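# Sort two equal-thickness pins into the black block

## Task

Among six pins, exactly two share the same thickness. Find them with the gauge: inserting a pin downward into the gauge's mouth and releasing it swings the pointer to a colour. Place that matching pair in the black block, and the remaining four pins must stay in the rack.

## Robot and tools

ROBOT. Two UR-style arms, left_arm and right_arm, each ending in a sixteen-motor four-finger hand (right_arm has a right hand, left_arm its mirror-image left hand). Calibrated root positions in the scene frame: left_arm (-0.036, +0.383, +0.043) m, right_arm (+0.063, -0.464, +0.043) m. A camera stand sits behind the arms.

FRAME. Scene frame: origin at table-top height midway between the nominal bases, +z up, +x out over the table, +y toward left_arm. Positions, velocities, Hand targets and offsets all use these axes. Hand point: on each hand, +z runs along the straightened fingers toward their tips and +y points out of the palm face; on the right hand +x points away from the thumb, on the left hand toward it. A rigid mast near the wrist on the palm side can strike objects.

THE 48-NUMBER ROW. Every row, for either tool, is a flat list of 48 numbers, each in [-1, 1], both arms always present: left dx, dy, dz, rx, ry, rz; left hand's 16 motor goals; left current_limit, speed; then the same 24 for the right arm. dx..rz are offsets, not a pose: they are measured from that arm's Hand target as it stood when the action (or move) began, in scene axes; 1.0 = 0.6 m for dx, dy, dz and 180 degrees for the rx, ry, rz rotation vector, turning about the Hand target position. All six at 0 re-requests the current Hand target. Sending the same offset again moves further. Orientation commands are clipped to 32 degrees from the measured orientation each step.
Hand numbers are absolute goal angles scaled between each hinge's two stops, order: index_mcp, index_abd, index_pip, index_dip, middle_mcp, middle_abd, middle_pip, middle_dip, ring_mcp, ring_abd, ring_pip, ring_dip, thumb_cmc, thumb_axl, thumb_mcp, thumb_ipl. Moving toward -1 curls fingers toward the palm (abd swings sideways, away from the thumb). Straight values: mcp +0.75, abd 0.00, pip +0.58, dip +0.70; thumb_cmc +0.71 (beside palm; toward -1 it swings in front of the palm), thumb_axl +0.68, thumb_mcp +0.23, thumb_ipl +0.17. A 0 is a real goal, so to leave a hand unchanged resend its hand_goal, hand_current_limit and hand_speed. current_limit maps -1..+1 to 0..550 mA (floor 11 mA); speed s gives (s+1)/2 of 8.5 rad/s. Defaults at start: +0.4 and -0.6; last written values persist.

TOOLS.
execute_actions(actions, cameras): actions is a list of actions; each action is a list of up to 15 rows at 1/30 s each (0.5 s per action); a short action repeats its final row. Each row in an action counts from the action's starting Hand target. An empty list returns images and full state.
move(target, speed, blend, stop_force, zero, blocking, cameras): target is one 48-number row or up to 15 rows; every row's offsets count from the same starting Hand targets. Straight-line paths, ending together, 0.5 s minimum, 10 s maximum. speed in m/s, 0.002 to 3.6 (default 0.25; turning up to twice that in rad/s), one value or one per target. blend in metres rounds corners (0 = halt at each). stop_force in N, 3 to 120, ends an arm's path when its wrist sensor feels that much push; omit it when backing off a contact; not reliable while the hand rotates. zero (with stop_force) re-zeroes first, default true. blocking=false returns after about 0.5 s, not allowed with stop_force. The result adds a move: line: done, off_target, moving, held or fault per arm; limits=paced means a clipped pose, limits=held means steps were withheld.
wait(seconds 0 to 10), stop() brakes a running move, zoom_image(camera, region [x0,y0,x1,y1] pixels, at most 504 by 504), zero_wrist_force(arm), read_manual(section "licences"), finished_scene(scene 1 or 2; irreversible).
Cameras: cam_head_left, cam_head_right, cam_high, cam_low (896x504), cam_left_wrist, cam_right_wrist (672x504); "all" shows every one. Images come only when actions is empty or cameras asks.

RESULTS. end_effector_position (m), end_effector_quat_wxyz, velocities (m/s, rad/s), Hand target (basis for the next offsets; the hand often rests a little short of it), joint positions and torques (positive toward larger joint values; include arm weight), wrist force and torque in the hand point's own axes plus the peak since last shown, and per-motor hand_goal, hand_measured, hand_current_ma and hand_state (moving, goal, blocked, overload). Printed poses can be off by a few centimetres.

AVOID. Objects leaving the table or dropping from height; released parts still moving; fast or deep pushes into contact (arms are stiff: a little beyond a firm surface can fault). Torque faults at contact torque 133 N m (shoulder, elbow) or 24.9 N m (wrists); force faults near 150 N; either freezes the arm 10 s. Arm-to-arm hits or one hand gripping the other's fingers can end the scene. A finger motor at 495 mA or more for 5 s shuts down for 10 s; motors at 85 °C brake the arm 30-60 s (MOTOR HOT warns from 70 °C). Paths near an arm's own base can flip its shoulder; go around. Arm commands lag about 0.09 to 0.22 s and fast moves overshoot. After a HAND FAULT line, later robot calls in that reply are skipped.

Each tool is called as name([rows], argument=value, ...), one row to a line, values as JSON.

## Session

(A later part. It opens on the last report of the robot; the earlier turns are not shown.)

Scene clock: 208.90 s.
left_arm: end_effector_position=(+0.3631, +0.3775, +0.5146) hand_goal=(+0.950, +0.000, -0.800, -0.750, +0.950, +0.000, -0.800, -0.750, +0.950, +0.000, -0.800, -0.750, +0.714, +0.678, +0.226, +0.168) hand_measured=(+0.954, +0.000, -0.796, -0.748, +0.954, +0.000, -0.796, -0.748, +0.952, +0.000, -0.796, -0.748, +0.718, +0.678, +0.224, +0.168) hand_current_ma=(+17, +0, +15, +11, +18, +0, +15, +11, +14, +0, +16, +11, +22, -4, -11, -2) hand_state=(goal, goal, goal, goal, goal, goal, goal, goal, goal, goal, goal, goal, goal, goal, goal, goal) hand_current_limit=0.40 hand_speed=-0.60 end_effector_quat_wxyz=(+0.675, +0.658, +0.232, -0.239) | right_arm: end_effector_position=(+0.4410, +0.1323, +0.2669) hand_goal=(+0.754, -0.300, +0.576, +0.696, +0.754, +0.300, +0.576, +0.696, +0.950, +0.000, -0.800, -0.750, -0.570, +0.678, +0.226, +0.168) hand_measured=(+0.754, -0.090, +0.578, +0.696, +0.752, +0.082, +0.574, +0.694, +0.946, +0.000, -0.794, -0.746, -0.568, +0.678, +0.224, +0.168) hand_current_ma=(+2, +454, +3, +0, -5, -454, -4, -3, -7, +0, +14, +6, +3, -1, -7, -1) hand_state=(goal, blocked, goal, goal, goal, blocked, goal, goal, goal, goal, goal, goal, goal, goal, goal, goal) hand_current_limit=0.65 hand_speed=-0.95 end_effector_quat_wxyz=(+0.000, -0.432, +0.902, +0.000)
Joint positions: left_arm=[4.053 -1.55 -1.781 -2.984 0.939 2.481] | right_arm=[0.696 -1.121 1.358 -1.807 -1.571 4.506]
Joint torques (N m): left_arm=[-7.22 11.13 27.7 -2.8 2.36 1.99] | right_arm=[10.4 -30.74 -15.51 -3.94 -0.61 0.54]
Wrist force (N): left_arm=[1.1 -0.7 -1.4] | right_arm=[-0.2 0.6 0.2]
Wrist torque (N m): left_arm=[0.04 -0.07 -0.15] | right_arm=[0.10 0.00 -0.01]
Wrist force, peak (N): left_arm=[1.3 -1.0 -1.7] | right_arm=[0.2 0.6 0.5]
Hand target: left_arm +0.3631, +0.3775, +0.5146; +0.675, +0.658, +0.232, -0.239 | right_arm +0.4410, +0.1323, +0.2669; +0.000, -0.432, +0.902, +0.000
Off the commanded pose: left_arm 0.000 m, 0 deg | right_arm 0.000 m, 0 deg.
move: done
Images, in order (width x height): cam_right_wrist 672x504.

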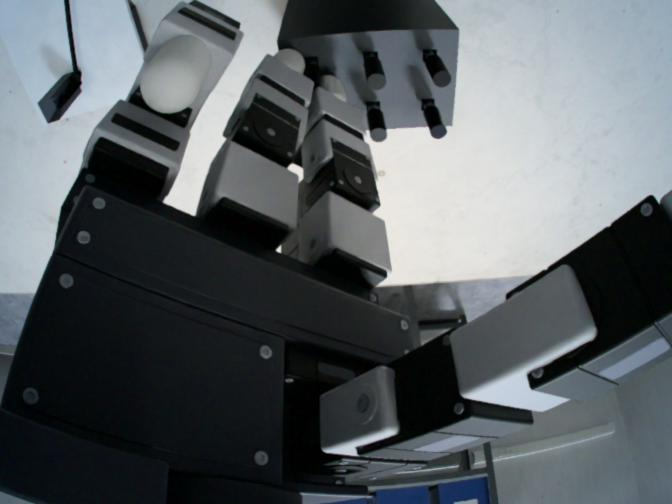

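move(target=[0,0,0,0,0,0,0.95,0,-0.8,-0.75,0.95,0,-0.8,-0.75,0.95,0,-0.8,-0.75,0.714,0.678,0.226,0.168,0.4,-0.6,0,0,0,0,0,0,0.754,-0.02,0.576,0.696,0.754,0.02,0.576,0.696,0.95,0,-0.8,-0.75,-0.571,0.678,0.226,0.168,0.5,-0.85], cameras=[])

move([
  [0,0,0,0,0,0,0.95,0,-0.8,-0.75,0.95,0,-0.8,-0.75,0.95,0,-0.8,-0.75,0.714,0.678,0.226,0.168,0.4,-0.6,0,0,0.03,0,0,0,0.754,-0.02,0.576,0.696,0.754,0.02,0.576,0.696,0.95,0,-0.8,-0.75,-0.571,0.678,0.226,0.168,0.5,-0.85],
  [0,0,0,0,0,0,0.95,0,-0.8,-0.75,0.95,0,-0.8,-0.75,0.95,0,-0.8,-0.75,0.714,0.678,0.226,0.168,0.4,-0.6,0,0,0.0718,0,0,0,0.754,-0.02,0.576,0.696,0.754,0.02,0.576,0.696,0.95,0,-0.8,-0.75,-0.571,0.678,0.226,0.168,0.5,-0.85],
  [0,0,0,0,0,0,0.95,0,-0.8,-0.75,0.95,0,-0.8,-0.75,0.95,0,-0.8,-0.75,0.714,0.678,0.226,0.168,0.4,-0.6,0,0.0633,0.0718,0,0,0,0.754,-0.02,0.576,0.696,0.754,0.02,0.576,0.696,0.95,0,-0.8,-0.75,-0.571,0.678,0.226,0.168,0.5,-0.85],
], speed=[0.03,0.08,0.12], blend=[0.005,0.005,0], cameras=["cam_right_wrist"])

zoom_image(camera="cam_right_wrist", region=[250, 0, 390, 120])

Scene clock: 217.00 s.
left_arm: end_effector_position=(+0.3631, +0.3775, +0.5146) hand_goal=(+0.950, +0.000, -0.800, -0.750, +0.950, +0.000, -0.800, -0.750, +0.950, +0.000, -0.800, -0.750, +0.714, +0.678, +0.226, +0.168) hand_measured=(+0.954, +0.000, -0.796, -0.748, +0.954, +0.000, -0.796, -0.748, +0.952, +0.000, -0.796, -0.748, +0.718, +0.678, +0.224, +0.168) hand_current_ma=(+17, +0, +15, +11, +18, +0, +15, +11, +14, +0, +16, +11, +22, -4, -11, -2) hand_state=(goal, goal, goal, goal, goal, goal, goal, goal, goal, goal, goal, goal, goal, goal, goal, goal) hand_current_limit=0.40 hand_speed=-0.60 end_effector_quat_wxyz=(+0.675, +0.658, +0.232, -0.239) | right_arm: end_effector_position=(+0.4410, +0.1323, +0.2669) hand_goal=(+0.754, -0.020, +0.576, +0.696, +0.754, +0.020, +0.576, +0.696, +0.950, +0.000, -0.800, -0.750, -0.570, +0.678, +0.226, +0.168) hand_measured=(+0.754, -0.022, +0.578, +0.696, +0.752, +0.022, +0.574, +0.694, +0.946, +0.000, -0.794, -0.746, -0.568, +0.678, +0.224, +0.168) hand_current_ma=(+2, -5, +3, +0, -5, +5, -4, -3, -7, +0, +14, +6, +3, -1, -7, -1) hand_state=(goal, goal, goal, goal, goal, goal, goal, goal, goal, goal, goal, goal, goal, goal, goal, goal) hand_current_limit=0.50 hand_speed=-0.85 end_effector_quat_wxyz=(+0.000, -0.432, +0.902, +0.000)
Joint positions: left_arm=[4.053 -1.55 -1.781 -2.984 0.939 2.481] | right_arm=[0.696 -1.121 1.358 -1.807 -1.571 4.506]
Joint torques (N m): left_arm=[-7.38 11.32 27.98 -2.77 2.07 2] | right_arm=[5.37 -30.29 -14.8 -3.76 -0.03 0.58]
Wrist force (N): left_arm=[1.0 -0.8 -1.5] | right_arm=[-0.1 0.2 -0.1]
Wrist torque (N m): left_arm=[0.05 -0.05 -0.15] | right_arm=[0.08 -0.02 -0.01]
Wrist force, peak (N): left_arm=[1.3 -0.7 -1.7] | right_arm=[-0.3 0.7 0.4]
Hand target: left_arm +0.3631, +0.3775, +0.5146; +0.675, +0.658, +0.232, -0.239 | right_arm +0.4410, +0.1323, +0.2669; +0.000, -0.432, +0.902, +0.000
Off the commanded pose: left_arm 0.000 m, 0 deg | right_arm 0.000 m, 0 deg.
move: done
No camera images: "cameras" was empty.

Scene clock: 218.97 s.
left_arm: end_effector_position=(+0.3631, +0.3775, +0.5146) hand_goal=(+0.950, +0.000, -0.800, -0.750, +0.950, +0.000, -0.800, -0.750, +0.950, +0.000, -0.800, -0.750, +0.714, +0.678, +0.226, +0.168) hand_measured=(+0.954, +0.000, -0.796, -0.748, +0.954, +0.000, -0.796, -0.748, +0.952, +0.000, -0.796, -0.748, +0.718, +0.678, +0.224, +0.168) hand_current_ma=(+17, +0, +15, +11, +18, +0, +15, +11, +14, +0, +16, +11, +22, -4, -11, -2) hand_state=(goal, goal, goal, goal, goal, goal, goal, goal, goal, goal, goal, goal, goal, goal, goal, goal) hand_current_limit=0.40 hand_speed=-0.60 end_effector_quat_wxyz=(+0.675, +0.658, +0.232, -0.239) | right_arm: end_effector_position=(+0.4410, +0.1702, +0.3100) hand_goal=(+0.754, -0.020, +0.576, +0.696, +0.754, +0.020, +0.576, +0.696, +0.950, +0.000, -0.800, -0.750, -0.570, +0.678, +0.226, +0.168) hand_measured=(+0.754, -0.022, +0.578, +0.696, +0.752, +0.022, +0.574, +0.694, +0.946, +0.000, -0.794, -0.746, -0.568, +0.678, +0.224, +0.168) hand_current_ma=(+2, -5, +3, +0, -5, +5, -4, -3, -7, +0, +14, +6, +3, -1, -7, -1) hand_state=(goal, goal, goal, goal, goal, goal, goal, goal, goal, goal, goal, goal, goal, goal, goal, goal) hand_current_limit=0.50 hand_speed=-0.85 end_effector_quat_wxyz=(+0.000, -0.431, +0.902, +0.000)
Joint positions: left_arm=[4.053 -1.55 -1.781 -2.984 0.939 2.481] | right_arm=[0.738 -1.065 1.162 -1.668 -1.571 4.549]
Joint torques (N m): left_arm=[-7.22 11.1 28.19 -2.88 2.14 1.87] | right_arm=[11.4 -32.47 -26.78 -1.29 -2.02 1.17]
Wrist force (N): left_arm=[1.5 -0.7 -1.5] | right_arm=[0.2 0.2 -0.3]
Wrist torque (N m): left_arm=[0.04 -0.11 -0.12] | right_arm=[0.08 -0.06 0.02]
Wrist force, peak (N): left_arm=[1.2 -0.8 -1.7] | right_arm=[0.8 -0.1 -0.5]
Hand target: left_arm +0.3631, +0.3775, +0.5146; +0.675, +0.658, +0.232, -0.239 | right_arm +0.4410, +0.1703, +0.3100; +0.000, -0.432, +0.902, +0.000
Off the commanded pose: left_arm 0.000 m, 0 deg | right_arm 0.000 m, 0 deg.
move: done
Images, in order (width x height): cam_right_wrist 672x504.

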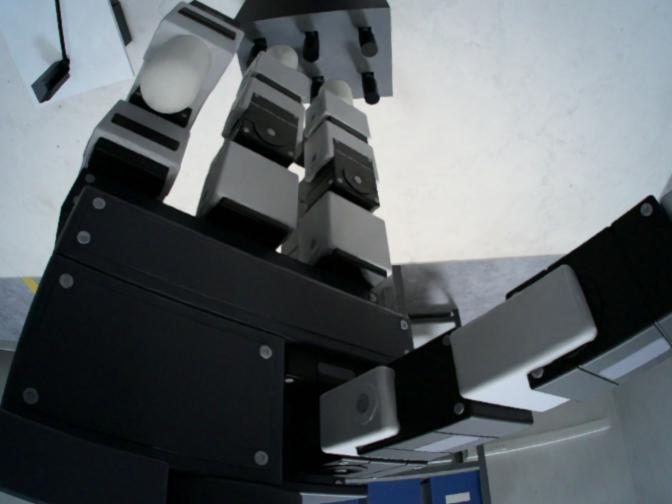

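Scaled by 3.600 from the camera's 672x504 image, which has a finer 960x720 frame.

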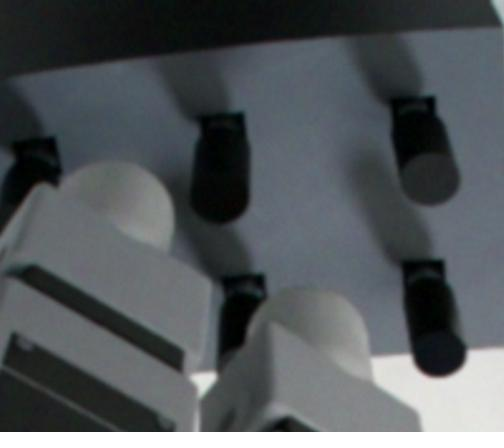

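move(target=[0,0,0,0,0,0,0.95,0,-0.8,-0.75,0.95,0,-0.8,-0.75,0.95,0,-0.8,-0.75,0.714,0.678,0.226,0.168,0.4,-0.6,0,0,-0.056,0,0,0,0.754,-0.02,0.576,0.696,0.754,0.02,0.576,0.696,0.95,0,-0.8,-0.75,-0.571,0.678,0.226,0.168,0.5,-0.85], speed=0.05, stop_force=4, cameras=[])

move(target=[0,0,0,0,0,0,0.95,0,-0.8,-0.75,0.95,0,-0.8,-0.75,0.95,0,-0.8,-0.75,0.714,0.678,0.226,0.168,0.4,-0.6,0,0,-0.02,0,0,0,0.754,-0.03,0.576,0.696,0.754,0.03,0.576,0.696,0.95,0,-0.8,-0.75,-0.571,0.678,0.226,0.168,0.5,-0.85], speed=0.012, stop_force=3, cameras=["cam_right_wrist"])

Scene clock: 227.00 s.
left_arm: end_effector_position=(+0.3631, +0.3775, +0.5146) hand_goal=(+0.950, +0.000, -0.800, -0.750, +0.950, +0.000, -0.800, -0.750, +0.950, +0.000, -0.800, -0.750, +0.714, +0.678, +0.226, +0.168) hand_measured=(+0.954, +0.000, -0.796, -0.748, +0.954, +0.000, -0.796, -0.748, +0.952, +0.000, -0.796, -0.748, +0.718, +0.678, +0.224, +0.168) hand_current_ma=(+17, +0, +15, +11, +18, +0, +15, +11, +14, +0, +16, +11, +22, -4, -11, -2) hand_state=(goal, goal, goal, goal, goal, goal, goal, goal, goal, goal, goal, goal, goal, goal, goal, goal) hand_current_limit=0.40 hand_speed=-0.60 end_effector_quat_wxyz=(+0.675, +0.658, +0.232, -0.239) | right_arm: end_effector_position=(+0.4410, +0.1703, +0.2764) hand_goal=(+0.754, -0.020, +0.576, +0.696, +0.754, +0.020, +0.576, +0.696, +0.950, +0.000, -0.800, -0.750, -0.570, +0.678, +0.226, +0.168) hand_measured=(+0.754, -0.022, +0.578, +0.696, +0.752, +0.022, +0.574, +0.694, +0.946, +0.000, -0.794, -0.746, -0.568, +0.678, +0.224, +0.168) hand_current_ma=(+2, -5, +3, +0, -5, +5, -4, -3, -7, +0, +14, +6, +3, -1, -7, -1) hand_state=(goal, goal, goal, goal, goal, goal, goal, goal, goal, goal, goal, goal, goal, goal, goal, goal) hand_current_limit=0.50 hand_speed=-0.85 end_effector_quat_wxyz=(+0.000, -0.432, +0.902, +0.000)
Joint positions: left_arm=[4.053 -1.55 -1.781 -2.984 0.939 2.481] | right_arm=[0.738 -1.054 1.23 -1.748 -1.571 4.549]
Joint torques (N m): left_arm=[-8.06 11.35 28.85 -2.73 2.02 1.95] | right_arm=[4.96 -34.58 -15.31 -3.92 1.52 -0.97]
Wrist force (N): left_arm=[1.1 -0.6 -1.7] | right_arm=[0.1 0.1 0.0]
Wrist torque (N m): left_arm=[0.08 -0.08 -0.14] | right_arm=[0.07 -0.08 -0.01]
Wrist force, peak (N): left_arm=[1.2 -1.0 -1.8] | right_arm=[0.0 -0.6 -0.5]
Hand target: left_arm +0.3631, +0.3775, +0.5146; +0.675, +0.658, +0.232, -0.239 | right_arm +0.4410, +0.1703, +0.2764; +0.000, -0.432, +0.902, +0.000
Off the commanded pose: left_arm 0.000 m, 0 deg | right_arm 0.000 m, 0 deg.
move: done
No camera images: "cameras" was empty.

Scene clock: 229.27 s.
left_arm: end_effector_position=(+0.3631, +0.3775, +0.5146) hand_goal=(+0.950, +0.000, -0.800, -0.750, +0.950, +0.000, -0.800, -0.750, +0.950, +0.000, -0.800, -0.750, +0.714, +0.678, +0.226, +0.168) hand_measured=(+0.954, +0.000, -0.796, -0.748, +0.954, +0.000, -0.796, -0.748, +0.952, +0.000, -0.796, -0.748, +0.718, +0.678, +0.224, +0.168) hand_current_ma=(+17, +0, +15, +11, +18, +0, +15, +11, +14, +0, +16, +11, +22, -4, -11, -2) hand_state=(goal, goal, goal, goal, goal, goal, goal, goal, goal, goal, goal, goal, goal, goal, goal, goal) hand_current_limit=0.40 hand_speed=-0.60 end_effector_quat_wxyz=(+0.675, +0.658, +0.232, -0.239) | right_arm: end_effector_position=(+0.4410, +0.1703, +0.2664) hand_goal=(+0.754, -0.030, +0.576, +0.696, +0.754, +0.030, +0.576, +0.696, +0.950, +0.000, -0.800, -0.750, -0.570, +0.678, +0.226, +0.168) hand_measured=(+0.754, -0.028, +0.578, +0.696, +0.750, +0.034, +0.574, +0.694, +0.946, +0.000, -0.794, -0.746, -0.568, +0.678, +0.224, +0.168) hand_current_ma=(+2, +5, +3, +0, -7, +8, -5, -5, -7, +0, +14, +6, +3, -1, -7, -1) hand_state=(goal, goal, goal, goal, goal, goal, goal, goal, goal, goal, goal, goal, goal, goal, goal, goal) hand_current_limit=0.50 hand_speed=-0.85 end_effector_quat_wxyz=(+0.000, -0.432, +0.902, +0.000)
Joint positions: left_arm=[4.053 -1.55 -1.781 -2.984 0.939 2.481] | right_arm=[0.738 -1.049 1.249 -1.771 -1.571 4.549]
Joint torques (N m): left_arm=[-7.66 10.97 28.33 -2.76 2.1 2.07] | right_arm=[-0.89 -51.63 -27.18 -1.43 0.96 -0.92]
Wrist force (N): left_arm=[1.4 -0.7 -1.2] | right_arm=[0.0 0.0 -0.6]
Wrist torque (N m): left_arm=[0.03 -0.11 -0.11] | right_arm=[0.11 -0.05 -0.01]
Wrist force, peak (N): left_arm=[1.5 -0.8 -1.5] | right_arm=[0.8 -0.2 -8.0]
Hand target: left_arm +0.3631, +0.3775, +0.5146; +0.675, +0.658, +0.232, -0.239 | right_arm +0.4410, +0.1703, +0.2664; +0.000, -0.432, +0.902, +0.000 (not the last commanded pose)
Off the commanded pose: left_arm 0.000 m, 0 deg | right_arm 0.002 m, 0 deg.
move: contact (right_arm)
Images, in order (width x height): cam_right_wrist 672x504.

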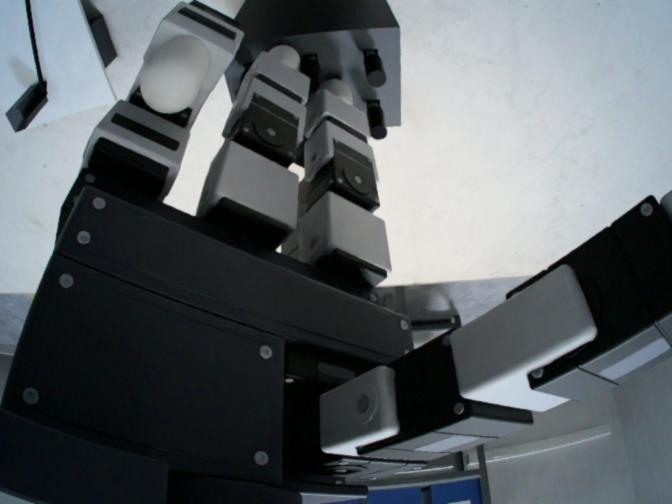

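move(target=[0,0,0,0,0,0,0.95,0,-0.8,-0.75,0.95,0,-0.8,-0.75,0.95,0,-0.8,-0.75,0.714,0.678,0.226,0.168,0.4,-0.6,0,0,0.0012,0,0,0,0.754,-0.03,0.576,0.696,0.754,0.03,0.576,0.696,0.95,0,-0.8,-0.75,-0.571,0.678,0.226,0.168,0.5,-0.85], speed=0.02, cameras=[])

move(target=[0,0,0,0,0,0,0.95,0,-0.8,-0.75,0.95,0,-0.8,-0.75,0.95,0,-0.8,-0.75,0.714,0.678,0.226,0.168,0.4,-0.6,0,0,0,0,0,0,0.754,-0.3,0.576,0.696,0.754,0.3,0.576,0.696,0.95,0,-0.8,-0.75,-0.571,0.678,0.226,0.168,0.65,-0.95], cameras=[])

wait(seconds=0.6, cameras=[])

move([
  [0,0,0,0,0,0,0.95,0,-0.8,-0.75,0.95,0,-0.8,-0.75,0.95,0,-0.8,-0.75,0.714,0.678,0.226,0.168,0.4,-0.6,0,0,0.04,0,0,0,0.754,-0.3,0.576,0.696,0.754,0.3,0.576,0.696,0.95,0,-0.8,-0.75,-0.571,0.678,0.226,0.168,0.65,-0.95],
  [0,0,0,0,0,0,0.95,0,-0.8,-0.75,0.95,0,-0.8,-0.75,0.95,0,-0.8,-0.75,0.714,0.678,0.226,0.168,0.4,-0.6,0,0,0.125,0,0,0,0.754,-0.3,0.576,0.696,0.754,0.3,0.576,0.696,0.95,0,-0.8,-0.75,-0.571,0.678,0.226,0.168,0.65,-0.95],
  [0,0,0,0,0,0,0.95,0,-0.8,-0.75,0.95,0,-0.8,-0.75,0.95,0,-0.8,-0.75,0.714,0.678,0.226,0.168,0.4,-0.6,-0.0022,-0.3855,0.125,0,0,0,0.754,-0.3,0.576,0.696,0.754,0.3,0.576,0.696,0.95,0,-0.8,-0.75,-0.571,0.678,0.226,0.168,0.65,-0.95],
  [0,0,0,0,0,0,0.95,0,-0.8,-0.75,0.95,0,-0.8,-0.75,0.95,0,-0.8,-0.75,0.714,0.678,0.226,0.168,0.4,-0.6,-0.0022,-0.3855,0.0493,0,0,0,0.754,-0.3,0.576,0.696,0.754,0.3,0.576,0.696,0.95,0,-0.8,-0.75,-0.571,0.678,0.226,0.168,0.65,-0.95],
], speed=[0.03,0.08,0.16,0.06], blend=[0.005,0.005,0.003,0], cameras=["cam_right_wrist","cam_left_wrist"])

zoom_image(camera="cam_right_wrist", region=[290, 20, 335, 65])

zoom_image(camera="cam_left_wrist", region=[205, 110, 241, 152])

Scene clock: 243.90 s.
left_arm: end_effector_position=(+0.3631, +0.3775, +0.5146) hand_goal=(+0.950, +0.000, -0.800, -0.750, +0.950, +0.000, -0.800, -0.750, +0.950, +0.000, -0.800, -0.750, +0.714, +0.678, +0.226, +0.168) hand_measured=(+0.954, +0.000, -0.796, -0.748, +0.954, +0.000, -0.796, -0.748, +0.952, +0.000, -0.796, -0.748, +0.718, +0.678, +0.224, +0.168) hand_current_ma=(+17, +0, +15, +11, +18, +0, +15, +11, +14, +0, +16, +11, +22, -4, -11, -2) hand_state=(goal, goal, goal, goal, goal, goal, goal, goal, goal, goal, goal, goal, goal, goal, goal, goal) hand_current_limit=0.40 hand_speed=-0.60 end_effector_quat_wxyz=(+0.675, +0.658, +0.232, -0.239) | right_arm: end_effector_position=(+0.4410, +0.1703, +0.2671) hand_goal=(+0.754, -0.030, +0.576, +0.696, +0.754, +0.030, +0.576, +0.696, +0.950, +0.000, -0.800, -0.750, -0.570, +0.678, +0.226, +0.168) hand_measured=(+0.754, -0.028, +0.578, +0.696, +0.750, +0.032, +0.574, +0.694, +0.946, +0.000, -0.794, -0.746, -0.568, +0.678, +0.224, +0.168) hand_current_ma=(+2, +5, +3, +0, -7, +5, -5, -5, -7, +0, +14, +6, +3, -1, -7, -1) hand_state=(goal, goal, goal, goal, goal, goal, goal, goal, goal, goal, goal, goal, goal, goal, goal, goal) hand_current_limit=0.50 hand_speed=-0.85 end_effector_quat_wxyz=(+0.000, -0.432, +0.902, +0.000)
Joint positions: left_arm=[4.053 -1.55 -1.781 -2.984 0.939 2.481] | right_arm=[0.738 -1.049 1.248 -1.769 -1.571 4.549]
Joint torques (N m): left_arm=[-7.6 10.8 28.04 -2.89 2.19 2.12] | right_arm=[-1.42 -52.13 -26.91 -1.42 0.94 -0.82]
Wrist force (N): left_arm=[1.3 -0.7 -1.5] | right_arm=[0.1 0.0 -0.1]
Wrist torque (N m): left_arm=[0.06 -0.09 -0.13] | right_arm=[0.06 -0.09 0.01]
Wrist force, peak (N): left_arm=[1.5 -0.8 -1.6] | right_arm=[0.0 -0.3 -0.9]
Hand target: left_arm +0.3631, +0.3775, +0.5146; +0.675, +0.658, +0.232, -0.239 | right_arm +0.4410, +0.1703, +0.2671; +0.000, -0.432, +0.902, +0.000
Off the commanded pose: left_arm 0.000 m, 0 deg | right_arm 0.000 m, 0 deg.
move: done
No camera images: "cameras" was empty.

Scene clock: 244.60 s.
left_arm: end_effector_position=(+0.3631, +0.3775, +0.5146) hand_goal=(+0.950, +0.000, -0.800, -0.750, +0.950, +0.000, -0.800, -0.750, +0.950, +0.000, -0.800, -0.750, +0.714, +0.678, +0.226, +0.168) hand_measured=(+0.954, +0.000, -0.796, -0.748, +0.954, +0.000, -0.796, -0.748, +0.952, +0.000, -0.796, -0.748, +0.718, +0.678, +0.224, +0.168) hand_current_ma=(+17, +0, +15, +11, +18, +0, +15, +11, +14, +0, +16, +11, +22, -4, -11, -2) hand_state=(goal, goal, goal, goal, goal, goal, goal, goal, goal, goal, goal, goal, goal, goal, goal, goal) hand_current_limit=0.40 hand_speed=-0.60 end_effector_quat_wxyz=(+0.675, +0.658, +0.232, -0.239) | right_arm: end_effector_position=(+0.4410, +0.1703, +0.2671) hand_goal=(+0.754, -0.300, +0.576, +0.696, +0.754, +0.300, +0.576, +0.696, +0.950, +0.000, -0.800, -0.750, -0.570, +0.678, +0.226, +0.168) hand_measured=(+0.754, -0.090, +0.578, +0.696, +0.750, +0.084, +0.574, +0.694, +0.946, +0.000, -0.794, -0.746, -0.568, +0.678, +0.224, +0.168) hand_current_ma=(+2, +230, +3, +0, -7, -259, -5, -5, -7, +0, +14, +6, +3, -1, -7, -1) hand_state=(goal, moving, goal, goal, goal, moving, goal, goal, goal, goal, goal, goal, goal, goal, goal, goal) hand_current_limit=0.65 hand_speed=-0.95 end_effector_quat_wxyz=(+0.000, -0.432, +0.902, +0.000)
Joint positions: left_arm=[4.053 -1.55 -1.781 -2.984 0.939 2.481] | right_arm=[0.738 -1.049 1.248 -1.769 -1.571 4.549]
Joint torques (N m): left_arm=[-7.08 11.72 28.58 -2.86 2.18 1.98] | right_arm=[-1.33 -52.63 -27.21 -1.21 0.98 -0.81]
Wrist force (N): left_arm=[1.3 -0.5 -1.5] | right_arm=[-0.1 -0.3 0.0]
Wrist torque (N m): left_arm=[0.07 -0.09 -0.14] | right_arm=[0.02 -0.05 -0.02]
Wrist force, peak (N): left_arm=[1.2 -0.6 -1.7] | right_arm=[0.2 -0.4 -0.1]
Hand target: left_arm +0.3631, +0.3775, +0.5146; +0.675, +0.658, +0.232, -0.239 | right_arm +0.4410, +0.1703, +0.2671; +0.000, -0.432, +0.902, +0.000
Off the commanded pose: left_arm 0.000 m, 0 deg | right_arm 0.000 m, 0 deg.
move: done
No camera images: "cameras" was empty.

Scene clock: 245.20 s.
left_arm: end_effector_position=(+0.3631, +0.3775, +0.5146) hand_goal=(+0.950, +0.000, -0.800, -0.750, +0.950, +0.000, -0.800, -0.750, +0.950, +0.000, -0.800, -0.750, +0.714, +0.678, +0.226, +0.168) hand_measured=(+0.954, +0.000, -0.796, -0.748, +0.954, +0.000, -0.796, -0.748, +0.952, +0.000, -0.796, -0.748, +0.718, +0.678, +0.224, +0.168) hand_current_ma=(+17, +0, +15, +11, +18, +0, +15, +11, +14, +0, +16, +11, +22, -4, -11, -2) hand_state=(goal, goal, goal, goal, goal, goal, goal, goal, goal, goal, goal, goal, goal, goal, goal, goal) hand_current_limit=0.40 hand_speed=-0.60 end_effector_quat_wxyz=(+0.675, +0.658, +0.232, -0.239) | right_arm: end_effector_position=(+0.4410, +0.1703, +0.2671) hand_goal=(+0.754, -0.300, +0.576, +0.696, +0.754, +0.300, +0.576, +0.696, +0.950, +0.000, -0.800, -0.750, -0.570, +0.678, +0.226, +0.168) hand_measured=(+0.754, -0.098, +0.578, +0.696, +0.750, +0.086, +0.574, +0.694, +0.946, +0.000, -0.794, -0.746, -0.568, +0.678, +0.224, +0.168) hand_current_ma=(+2, +454, +3, +0, -7, -454, -5, -5, -7, +0, +14, +6, +3, -1, -7, -1) hand_state=(goal, blocked, goal, goal, goal, blocked, goal, goal, goal, goal, goal, goal, goal, goal, goal, goal) hand_current_limit=0.65 hand_speed=-0.95 end_effector_quat_wxyz=(+0.000, -0.432, +0.902, +0.000)
Joint positions: left_arm=[4.053 -1.55 -1.781 -2.984 0.939 2.481] | right_arm=[0.738 -1.049 1.248 -1.769 -1.571 4.549]
Joint torques (N m): left_arm=[-6.64 11.42 28.55 -2.65 2.15 1.91] | right_arm=[-1.54 -52.55 -27.4 -1.26 0.96 -1.07]
Wrist force (N): left_arm=[1.3 -0.7 -1.5] | right_arm=[0.2 -0.4 0.0]
Wrist torque (N m): left_arm=[0.05 -0.09 -0.13] | right_arm=[0.02 -0.10 0.00]
Wrist force, peak (N): left_arm=[1.3 -0.9 -1.7] | right_arm=[0.2 -0.4 0.0]
Hand target: left_arm +0.3631, +0.3775, +0.5146; +0.675, +0.658, +0.232, -0.239 | right_arm +0.4410, +0.1703, +0.2671; +0.000, -0.432, +0.902, +0.000
Off the commanded pose: left_arm 0.000 m, 0 deg | right_arm 0.000 m, 0 deg.
wait: 0.60 s; at rest by 0.17 s
No camera images: "cameras" was empty.

Scene clock: 249.47 s.
left_arm: end_effector_position=(+0.3631, +0.3775, +0.5146) hand_goal=(+0.950, +0.000, -0.800, -0.750, +0.950, +0.000, -0.800, -0.750, +0.950, +0.000, -0.800, -0.750, +0.714, +0.678, +0.226, +0.168) hand_measured=(+0.954, +0.000, -0.796, -0.748, +0.954, +0.000, -0.796, -0.748, +0.952, +0.000, -0.796, -0.748, +0.718, +0.678, +0.224, +0.168) hand_current_ma=(+17, +0, +15, +11, +18, +0, +15, +11, +14, +0, +16, +11, +22, -4, -11, -2) hand_state=(goal, goal, goal, goal, goal, goal, goal, goal, goal, goal, goal, goal, goal, goal, goal, goal) hand_current_limit=0.40 hand_speed=-0.60 end_effector_quat_wxyz=(+0.675, +0.658, +0.232, -0.239) | right_arm: end_effector_position=(+0.4397, -0.0610, +0.2968) hand_goal=(+0.754, -0.300, +0.576, +0.696, +0.754, +0.300, +0.576, +0.696, +0.950, +0.000, -0.800, -0.750, -0.570, +0.678, +0.226, +0.168) hand_measured=(+0.754, -0.098, +0.578, +0.696, +0.750, +0.086, +0.574, +0.694, +0.946, +0.000, -0.794, -0.746, -0.568, +0.678, +0.224, +0.168) hand_current_ma=(+2, +454, +3, +0, -7, -454, -5, -5, -7, +0, +14, +6, +3, -1, -7, -1) hand_state=(goal, blocked, goal, goal, goal, blocked, goal, goal, goal, goal, goal, goal, goal, goal, goal, goal) hand_current_limit=0.65 hand_speed=-0.95 end_effector_quat_wxyz=(+0.000, -0.432, +0.902, +0.000) end_effector_velocity=(+0.000, +0.000, -0.001) end_effector_angular_velocity=(+0.001, -0.002, +0.002)
Joint positions: left_arm=[4.053 -1.55 -1.781 -2.984 0.939 2.481] | right_arm=[0.419 -1.46 1.721 -1.832 -1.571 4.23]
Joint velocities: left_arm=[within noise] | right_arm=[0 0 0.003 -0.005 0 -0.002]
Joint torques (N m): left_arm=[-7.8 11.64 27.89 -2.75 2.02 1.86] | right_arm=[-10.86 -15.87 -14.07 -3.93 2.26 -1.31]
Wrist force (N): left_arm=[1.2 -0.7 -1.3] | right_arm=[-0.2 0.1 0.2]
Wrist torque (N m): left_arm=[0.03 -0.08 -0.14] | right_arm=[0.04 -0.04 0.08]
Wrist force, peak (N): left_arm=[1.3 -0.8 -1.7] | right_arm=[-0.7 0.5 -0.7]
Hand target: left_arm +0.3631, +0.3775, +0.5146; +0.675, +0.658, +0.232, -0.239 | right_arm +0.4397, -0.0610, +0.2967; +0.000, -0.432, +0.902, +0.000
Off the commanded pose: left_arm 0.000 m, 0 deg | right_arm 0.000 m, 0 deg.
move: done
Images, in order (width x height): cam_left_wrist 672x504, cam_right_wrist 672x504.

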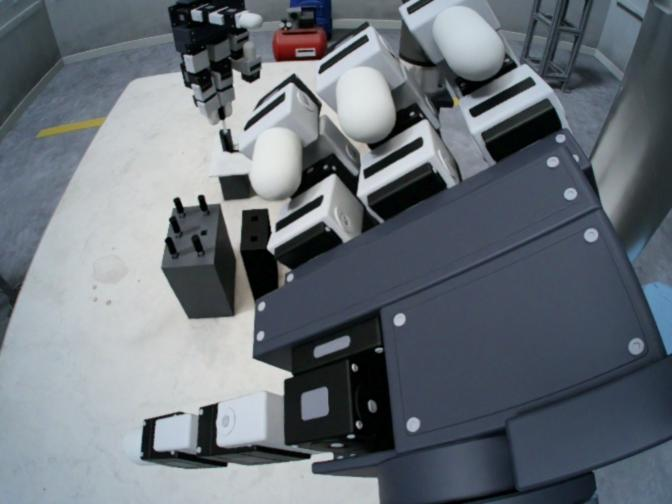

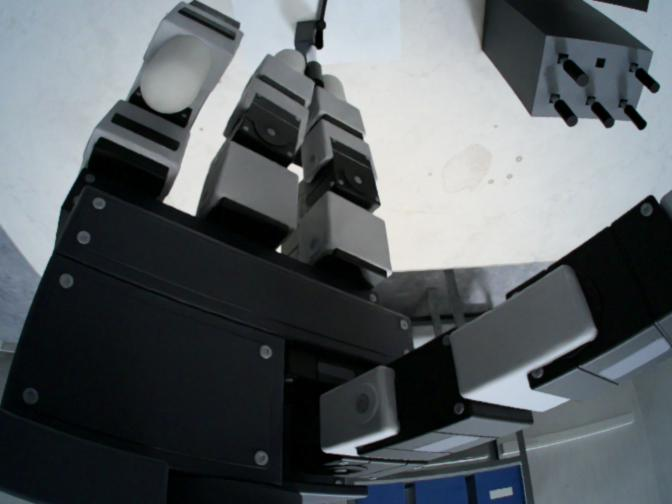

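Scaled by 11.200 from the camera's 672x504 image, which has a finer 960x720 frame.

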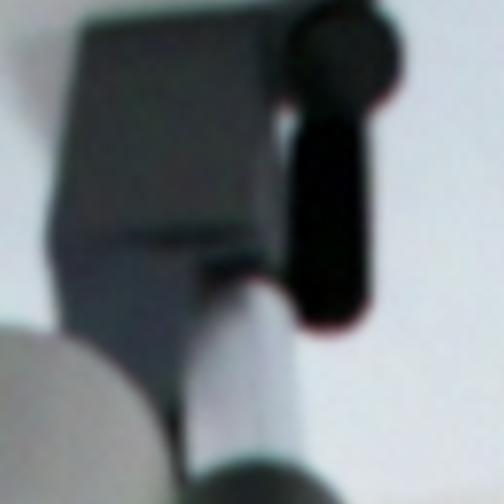

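Scaled by 12.000 from the camera's 672x504 image, which has a finer 960x720 frame.

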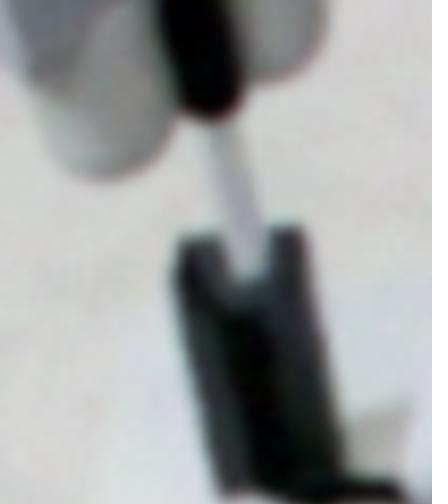

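move(target=[0,0,0,0,0,0,0.95,0,-0.8,-0.75,0.95,0,-0.8,-0.75,0.95,0,-0.8,-0.75,0.714,0.678,0.226,0.168,0.4,-0.6,0.0017,0,0,0,0,0,0.754,-0.3,0.576,0.696,0.754,0.3,0.576,0.696,0.95,0,-0.8,-0.75,-0.571,0.678,0.226,0.168,0.65,-0.95], speed=0.02, cameras=["cam_right_wrist","cam_left_wrist"])

zoom_image(camera="cam_right_wrist", region=[290, 20, 335, 65])

zoom_image(camera="cam_left_wrist", region=[205, 110, 241, 152])

move(target=[0,0,0,0,0,0,0.95,0,-0.8,-0.75,0.95,0,-0.8,-0.75,0.95,0,-0.8,-0.75,0.714,0.678,0.226,0.168,0.4,-0.6,0,0,-0.0352,0,0,0,0.754,-0.3,0.576,0.696,0.754,0.3,0.576,0.696,0.95,0,-0.8,-0.75,-0.571,0.678,0.226,0.168,0.65,-0.95], speed=0.01, stop_force=6, cameras=["cam_right_wrist","cam_left_wrist"])

zoom_image(camera="cam_right_wrist", region=[290, 20, 335, 65])

Scene clock: 263.53 s.
left_arm: end_effector_position=(+0.3631, +0.3775, +0.5146) hand_goal=(+0.950, +0.000, -0.800, -0.750, +0.950, +0.000, -0.800, -0.750, +0.950, +0.000, -0.800, -0.750, +0.714, +0.678, +0.226, +0.168) hand_measured=(+0.954, +0.000, -0.796, -0.748, +0.954, +0.000, -0.796, -0.748, +0.952, +0.000, -0.796, -0.748, +0.718, +0.678, +0.224, +0.168) hand_current_ma=(+17, +0, +15, +11, +18, +0, +15, +11, +14, +0, +16, +11, +22, -4, -11, -2) hand_state=(goal, goal, goal, goal, goal, goal, goal, goal, goal, goal, goal, goal, goal, goal, goal, goal) hand_current_limit=0.40 hand_speed=-0.60 end_effector_quat_wxyz=(+0.675, +0.658, +0.232, -0.239) | right_arm: end_effector_position=(+0.4407, -0.0610, +0.2967) hand_goal=(+0.754, -0.300, +0.576, +0.696, +0.754, +0.300, +0.576, +0.696, +0.950, +0.000, -0.800, -0.750, -0.570, +0.678, +0.226, +0.168) hand_measured=(+0.754, -0.098, +0.578, +0.696, +0.750, +0.086, +0.574, +0.694, +0.946, +0.000, -0.794, -0.746, -0.568, +0.678, +0.224, +0.168) hand_current_ma=(+2, +454, +3, +0, -7, -454, -5, -5, -7, +0, +14, +6, +3, -1, -7, -1) hand_state=(goal, blocked, goal, goal, goal, blocked, goal, goal, goal, goal, goal, goal, goal, goal, goal, goal) hand_current_limit=0.65 hand_speed=-0.95 end_effector_quat_wxyz=(+0.000, -0.432, +0.902, +0.000)
Joint positions: left_arm=[4.053 -1.55 -1.781 -2.984 0.939 2.481] | right_arm=[0.418 -1.458 1.72 -1.833 -1.571 4.229]
Joint torques (N m): left_arm=[-6.85 11.76 28.25 -2.76 2 2] | right_arm=[-10.64 -16.98 -26.92 -1.24 2.35 -1.38]
Wrist force (N): left_arm=[1.4 -0.7 -1.5] | right_arm=[-0.5 0.0 0.0]
Wrist torque (N m): left_arm=[0.05 -0.10 -0.12] | right_arm=[0.05 0.01 0.06]
Wrist force, peak (N): left_arm=[1.5 -0.5 -1.8] | right_arm=[-0.4 0.0 0.5]
Hand target: left_arm +0.3631, +0.3775, +0.5146; +0.675, +0.658, +0.232, -0.239 | right_arm +0.4407, -0.0610, +0.2967; +0.000, -0.432, +0.902, +0.000
Off the commanded pose: left_arm 0.000 m, 0 deg | right_arm 0.000 m, 0 deg.
move: done
Images, in order (width x height): cam_left_wrist 672x504, cam_right_wrist 672x504.

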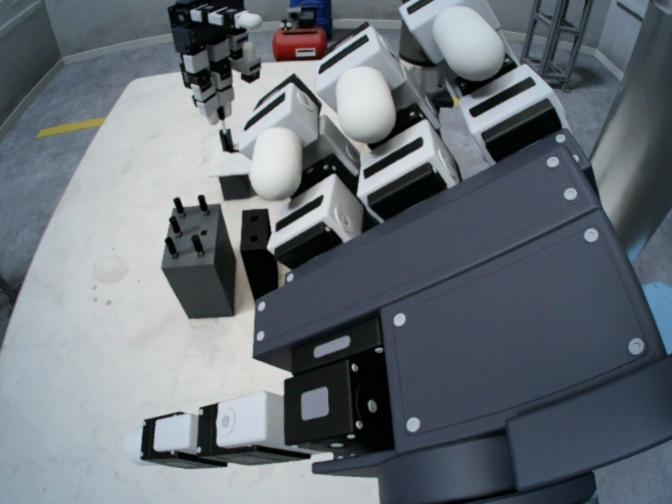

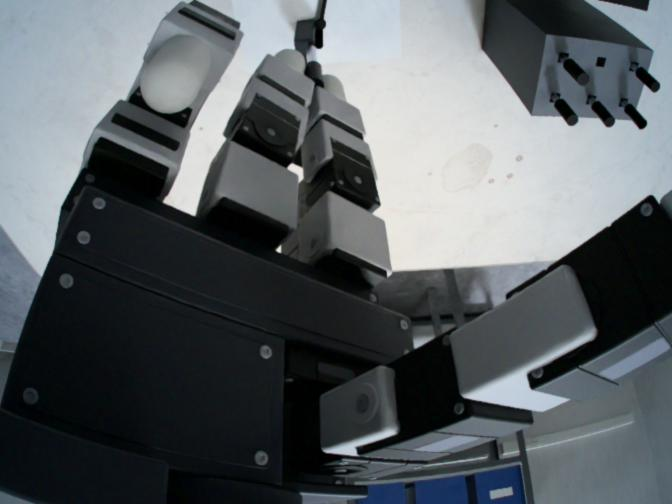

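Scaled by 11.200 from the camera's 672x504 image, which has a finer 960x720 frame.

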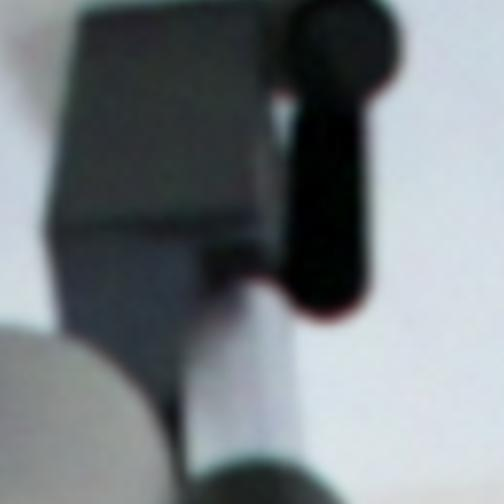

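Scaled by 12.000 from the camera's 672x504 image, which has a finer 960x720 frame.

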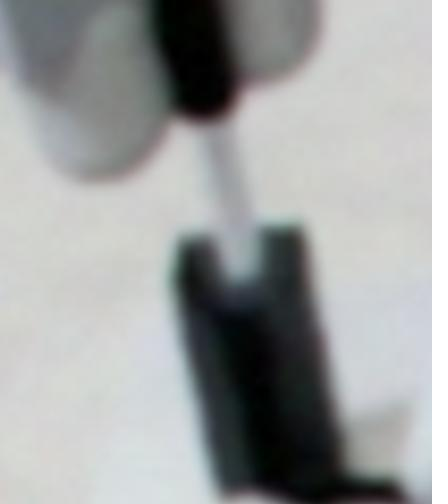

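Scene clock: 265.80 s.
left_arm: end_effector_position=(+0.3631, +0.3775, +0.5146) hand_goal=(+0.950, +0.000, -0.800, -0.750, +0.950, +0.000, -0.800, -0.750, +0.950, +0.000, -0.800, -0.750, +0.714, +0.678, +0.226, +0.168) hand_measured=(+0.954, +0.000, -0.796, -0.748, +0.954, +0.000, -0.796, -0.748, +0.952, +0.000, -0.796, -0.748, +0.718, +0.678, +0.224, +0.168) hand_current_ma=(+17, +0, +15, +11, +18, +0, +15, +11, +14, +0, +16, +11, +22, -4, -11, -2) hand_state=(goal, goal, goal, goal, goal, goal, goal, goal, goal, goal, goal, goal, goal, goal, goal, goal) hand_current_limit=0.40 hand_speed=-0.60 end_effector_quat_wxyz=(+0.675, +0.658, +0.232, -0.239) | right_arm: end_effector_position=(+0.4407, -0.0610, +0.2867) hand_goal=(+0.754, -0.300, +0.576, +0.696, +0.754, +0.300, +0.576, +0.696, +0.950, +0.000, -0.800, -0.750, -0.570, +0.678, +0.226, +0.168) hand_measured=(+0.754, -0.106, +0.578, +0.696, +0.748, +0.088, +0.572, +0.694, +0.946, +0.000, -0.794, -0.746, -0.568, +0.678, +0.224, +0.168) hand_current_ma=(+2, +454, +3, +0, -14, -454, -6, -5, -7, +0, +14, +6, +3, -1, -7, -1) hand_state=(goal, blocked, goal, goal, goal, blocked, goal, goal, goal, goal, goal, goal, goal, goal, goal, goal) hand_current_limit=0.65 hand_speed=-0.95 end_effector_quat_wxyz=(+0.000, -0.432, +0.902, +0.000)
Joint positions: left_arm=[4.053 -1.55 -1.781 -2.984 0.939 2.481] | right_arm=[0.418 -1.451 1.739 -1.858 -1.571 4.229]
Joint torques (N m): left_arm=[-6.16 11.82 27.98 -2.66 2 1.68] | right_arm=[-10.76 -35.17 -26.9 -1.35 1.32 -1.24]
Wrist force (N): left_arm=[1.2 -0.6 -1.6] | right_arm=[0.2 0.0 -0.6]
Wrist torque (N m): left_arm=[0.07 -0.09 -0.14] | right_arm=[0.07 0.01 0.11]
Wrist force, peak (N): left_arm=[1.3 -0.9 -1.7] | right_arm=[0.1 -0.3 -6.4]
Hand target: left_arm +0.3631, +0.3775, +0.5146; +0.675, +0.658, +0.232, -0.239 | right_arm +0.4407, -0.0610, +0.2867; +0.000, -0.432, +0.902, +0.000 (not the last commanded pose)
Off the commanded pose: left_arm 0.000 m, 0 deg | right_arm 0.011 m, 0 deg.
move: contact (right_arm)
Images, in order (width x height): cam_left_wrist 672x504, cam_right_wrist 672x504.

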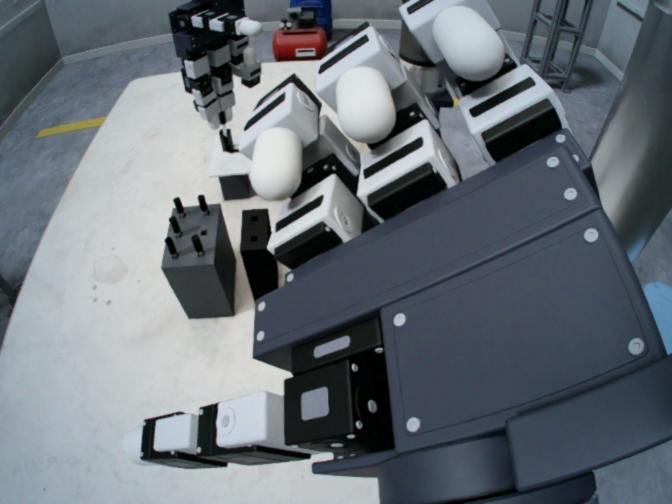

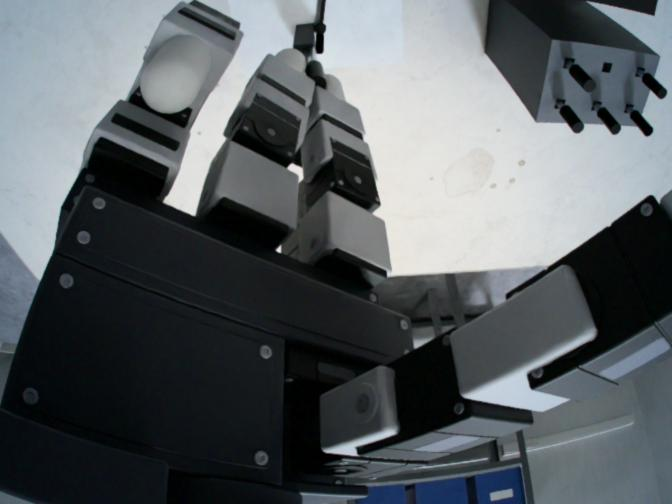

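Scaled by 11.200 from the camera's 672x504 image, which has a finer 960x720 frame.

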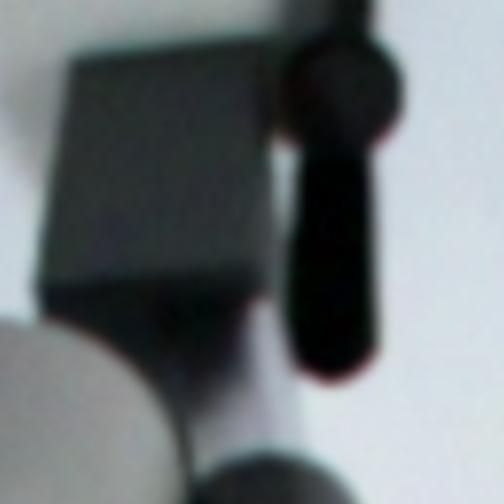

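move(target=[0,0,0,0,0,0,0.95,0,-0.8,-0.75,0.95,0,-0.8,-0.75,0.95,0,-0.8,-0.75,0.714,0.678,0.226,0.168,0.4,-0.6,0,0,-0.0185,0,0,0,0.754,-0.3,0.576,0.696,0.754,0.3,0.576,0.696,0.95,0,-0.8,-0.75,-0.571,0.678,0.226,0.168,0.65,-0.95], speed=0.006, stop_force=12, cameras=["cam_right_wrist"])

Scene clock: 272.40 s.
left_arm: end_effector_position=(+0.3631, +0.3775, +0.5146) hand_goal=(+0.950, +0.000, -0.800, -0.750, +0.950, +0.000, -0.800, -0.750, +0.950, +0.000, -0.800, -0.750, +0.714, +0.678, +0.226, +0.168) hand_measured=(+0.954, +0.000, -0.796, -0.748, +0.954, +0.000, -0.796, -0.748, +0.952, +0.000, -0.796, -0.748, +0.718, +0.678, +0.224, +0.168) hand_current_ma=(+17, +0, +15, +11, +18, +0, +15, +11, +14, +0, +16, +11, +22, -4, -11, -2) hand_state=(goal, goal, goal, goal, goal, goal, goal, goal, goal, goal, goal, goal, goal, goal, goal, goal) hand_current_limit=0.40 hand_speed=-0.60 end_effector_quat_wxyz=(+0.675, +0.658, +0.232, -0.239) | right_arm: end_effector_position=(+0.4407, -0.0610, +0.2756) hand_goal=(+0.754, -0.300, +0.576, +0.696, +0.754, +0.300, +0.576, +0.696, +0.950, +0.000, -0.800, -0.750, -0.570, +0.678, +0.226, +0.168) hand_measured=(+0.760, -0.106, +0.578, +0.696, +0.744, +0.092, +0.570, +0.692, +0.946, +0.000, -0.794, -0.746, -0.568, +0.678, +0.224, +0.168) hand_current_ma=(+13, +454, +3, +0, -28, -454, -13, -6, -7, +0, +14, +6, +3, -1, -7, -1) hand_state=(goal, blocked, goal, goal, goal, blocked, goal, goal, goal, goal, goal, goal, goal, goal, goal, goal) hand_current_limit=0.65 hand_speed=-0.95 end_effector_quat_wxyz=(+0.000, -0.432, +0.902, +0.000)
Joint positions: left_arm=[4.053 -1.55 -1.781 -2.984 0.939 2.481] | right_arm=[0.418 -1.443 1.759 -1.887 -1.571 4.229]
Joint torques (N m): left_arm=[-7.04 12.46 28.57 -2.6 1.84 1.88] | right_arm=[-5.81 -16.37 -13.33 -3.76 0.91 -1.39]
Wrist force (N): left_arm=[1.2 -0.6 -1.6] | right_arm=[0.0 -0.4 -1.4]
Wrist torque (N m): left_arm=[0.08 -0.08 -0.14] | right_arm=[0.14 -0.02 0.10]
Wrist force, peak (N): left_arm=[1.5 -0.5 -1.6] | right_arm=[-0.4 -0.1 -7.5]
Hand target: left_arm +0.3631, +0.3775, +0.5146; +0.675, +0.658, +0.232, -0.239 | right_arm +0.4407, -0.0610, +0.2756; +0.000, -0.432, +0.902, +0.000
Off the commanded pose: left_arm 0.000 m, 0 deg | right_arm 0.000 m, 0 deg.
move: done
Images, in order (width x height): cam_right_wrist 672x504.

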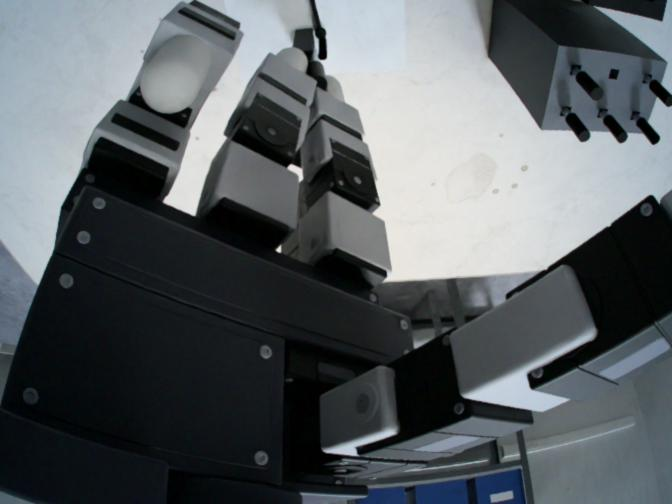

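Release and read.

move(target=[0,0,0,0,0,0,0.95,0,-0.8,-0.75,0.95,0,-0.8,-0.75,0.95,0,-0.8,-0.75,0.714,0.678,0.226,0.168,0.4,-0.6,0,0,0.001,0,0,0,0.754,-0.04,0.576,0.696,0.754,0.04,0.576,0.696,0.95,0,-0.8,-0.75,-0.571,0.678,0.226,0.168,0.5,-0.88], cameras=[])

move(target=[0,0,0,0,0,0,0.95,0,-0.8,-0.75,0.95,0,-0.8,-0.75,0.95,0,-0.8,-0.75,0.714,0.678,0.226,0.168,0.4,-0.6,0,0,0,0,0,0,0.754,-0.03,0.576,0.696,0.754,0.03,0.576,0.696,0.95,0,-0.8,-0.75,-0.571,0.678,0.226,0.168,0.5,-0.88], cameras=["cam_head_left","cam_head_right"])

zoom_image(camera="cam_head_left", region=[440, 238, 480, 268])

zoom_image(camera="cam_head_right", region=[445, 238, 485, 268])

Scene clock: 278.33 s.
left_arm: end_effector_position=(+0.3631, +0.3775, +0.5146) hand_goal=(+0.950, +0.000, -0.800, -0.750, +0.950, +0.000, -0.800, -0.750, +0.950, +0.000, -0.800, -0.750, +0.714, +0.678, +0.226, +0.168) hand_measured=(+0.954, +0.000, -0.796, -0.748, +0.954, +0.000, -0.796, -0.748, +0.952, +0.000, -0.796, -0.748, +0.718, +0.678, +0.224, +0.168) hand_current_ma=(+17, +0, +15, +11, +18, +0, +15, +11, +14, +0, +16, +11, +22, -4, -11, -2) hand_state=(goal, goal, goal, goal, goal, goal, goal, goal, goal, goal, goal, goal, goal, goal, goal, goal) hand_current_limit=0.40 hand_speed=-0.60 end_effector_quat_wxyz=(+0.675, +0.658, +0.232, -0.239) | right_arm: end_effector_position=(+0.4407, -0.0610, +0.2762) hand_goal=(+0.754, -0.040, +0.576, +0.696, +0.754, +0.040, +0.576, +0.696, +0.950, +0.000, -0.800, -0.750, -0.570, +0.678, +0.226, +0.168) hand_measured=(+0.756, -0.042, +0.578, +0.696, +0.754, +0.044, +0.574, +0.694, +0.946, +0.000, -0.794, -0.746, -0.568, +0.678, +0.224, +0.168) hand_current_ma=(+2, -5, +3, +0, -2, +5, -3, -5, -7, +0, +14, +6, +3, -1, -7, -1) hand_state=(goal, goal, goal, goal, goal, goal, goal, goal, goal, goal, goal, goal, goal, goal, goal, goal) hand_current_limit=0.50 hand_speed=-0.88 end_effector_quat_wxyz=(+0.000, -0.432, +0.902, +0.000)
Joint positions: left_arm=[4.053 -1.55 -1.781 -2.984 0.939 2.481] | right_arm=[0.418 -1.444 1.758 -1.885 -1.571 4.229]
Joint torques (N m): left_arm=[-6.24 11.93 27.64 -2.6 1.91 1.87] | right_arm=[-3.64 -34.74 -26.03 -1.19 0.98 -1.32]
Wrist force (N): left_arm=[1.3 -0.7 -1.4] | right_arm=[0.0 0.0 0.1]
Wrist torque (N m): left_arm=[0.04 -0.10 -0.13] | right_arm=[0.03 -0.05 0.10]
Wrist force, peak (N): left_arm=[1.4 -0.8 -1.6] | right_arm=[0.3 -0.7 -3.1]
Hand target: left_arm +0.3631, +0.3775, +0.5146; +0.675, +0.658, +0.232, -0.239 | right_arm +0.4407, -0.0610, +0.2762; +0.000, -0.432, +0.902, +0.000
Off the commanded pose: left_arm 0.000 m, 0 deg | right_arm 0.000 m, 0 deg.
move: done
No camera images: "cameras" was empty.

Scene clock: 278.83 s.
left_arm: end_effector_position=(+0.3631, +0.3775, +0.5146) hand_goal=(+0.950, +0.000, -0.800, -0.750, +0.950, +0.000, -0.800, -0.750, +0.950, +0.000, -0.800, -0.750, +0.714, +0.678, +0.226, +0.168) hand_measured=(+0.954, +0.000, -0.796, -0.748, +0.954, +0.000, -0.796, -0.748, +0.952, +0.000, -0.796, -0.748, +0.718, +0.678, +0.224, +0.168) hand_current_ma=(+17, +0, +15, +11, +18, +0, +15, +11, +14, +0, +16, +11, +22, -4, -11, -2) hand_state=(goal, goal, goal, goal, goal, goal, goal, goal, goal, goal, goal, goal, goal, goal, goal, goal) hand_current_limit=0.40 hand_speed=-0.60 end_effector_quat_wxyz=(+0.675, +0.658, +0.232, -0.239) | right_arm: end_effector_position=(+0.4407, -0.0610, +0.2762) hand_goal=(+0.754, -0.030, +0.576, +0.696, +0.754, +0.030, +0.576, +0.696, +0.950, +0.000, -0.800, -0.750, -0.570, +0.678, +0.226, +0.168) hand_measured=(+0.756, -0.032, +0.578, +0.696, +0.754, +0.036, +0.574, +0.694, +0.946, +0.000, -0.794, -0.746, -0.568, +0.678, +0.224, +0.168) hand_current_ma=(+2, -5, +3, +0, -2, +12, -3, -5, -7, +0, +14, +6, +3, -1, -7, -1) hand_state=(goal, goal, goal, goal, goal, goal, goal, goal, goal, goal, goal, goal, goal, goal, goal, goal) hand_current_limit=0.50 hand_speed=-0.88 end_effector_quat_wxyz=(+0.000, -0.432, +0.902, +0.000)
Joint positions: left_arm=[4.053 -1.55 -1.781 -2.984 0.939 2.481] | right_arm=[0.418 -1.444 1.758 -1.885 -1.571 4.229]
Joint torques (N m): left_arm=[-6.96 11.28 27.96 -2.71 1.98 1.88] | right_arm=[-3.71 -35.21 -26.31 -1.32 0.86 -1.45]
Wrist force (N): left_arm=[1.2 -0.8 -1.4] | right_arm=[0.1 -0.1 -0.3]
Wrist torque (N m): left_arm=[0.03 -0.08 -0.13] | right_arm=[0.04 -0.07 0.10]
Wrist force, peak (N): left_arm=[1.3 -0.9 -1.5] | right_arm=[-0.2 0.0 -0.7]
Hand target: left_arm +0.3631, +0.3775, +0.5146; +0.675, +0.658, +0.232, -0.239 | right_arm +0.4407, -0.0610, +0.2762; +0.000, -0.432, +0.902, +0.000
Off the commanded pose: left_arm 0.000 m, 0 deg | right_arm 0.000 m, 0 deg.
move: done
Images, in order (width x height): cam_head_left 896x504, cam_head_right 896x504.

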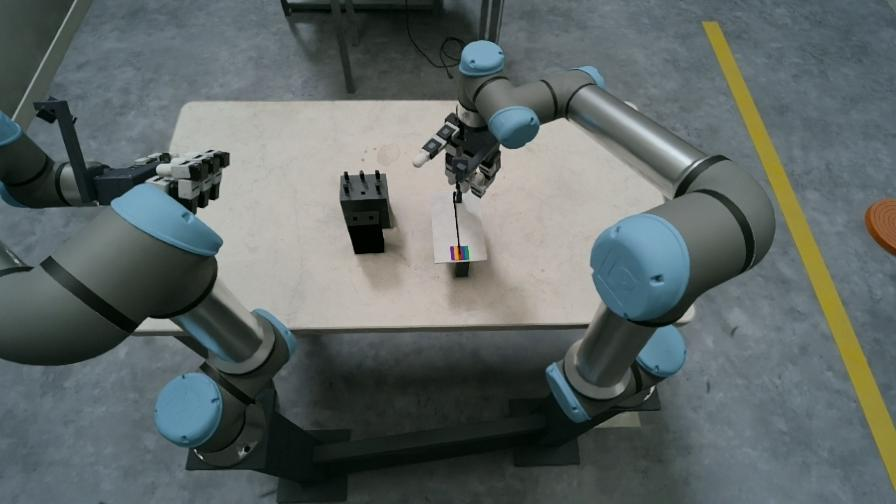

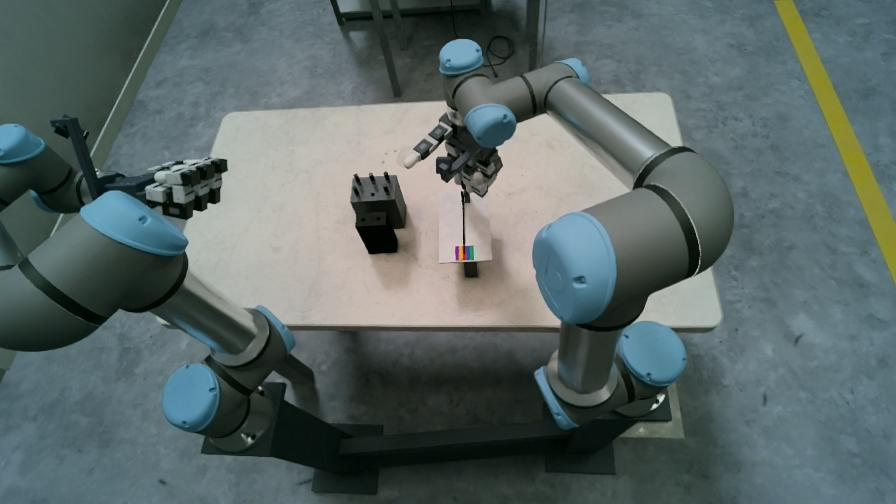

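Scaled by 12.600.

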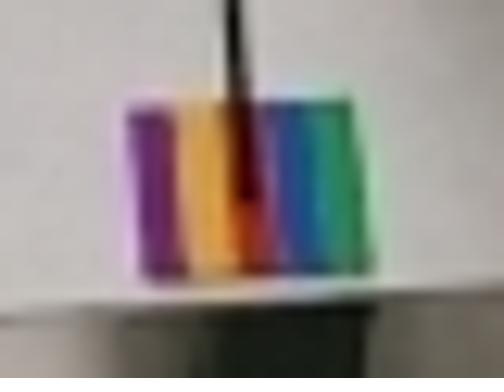

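Scaled by 12.600.

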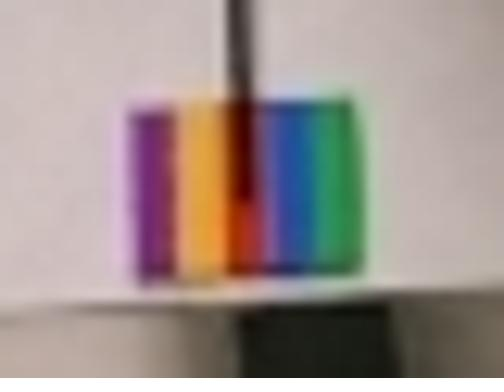

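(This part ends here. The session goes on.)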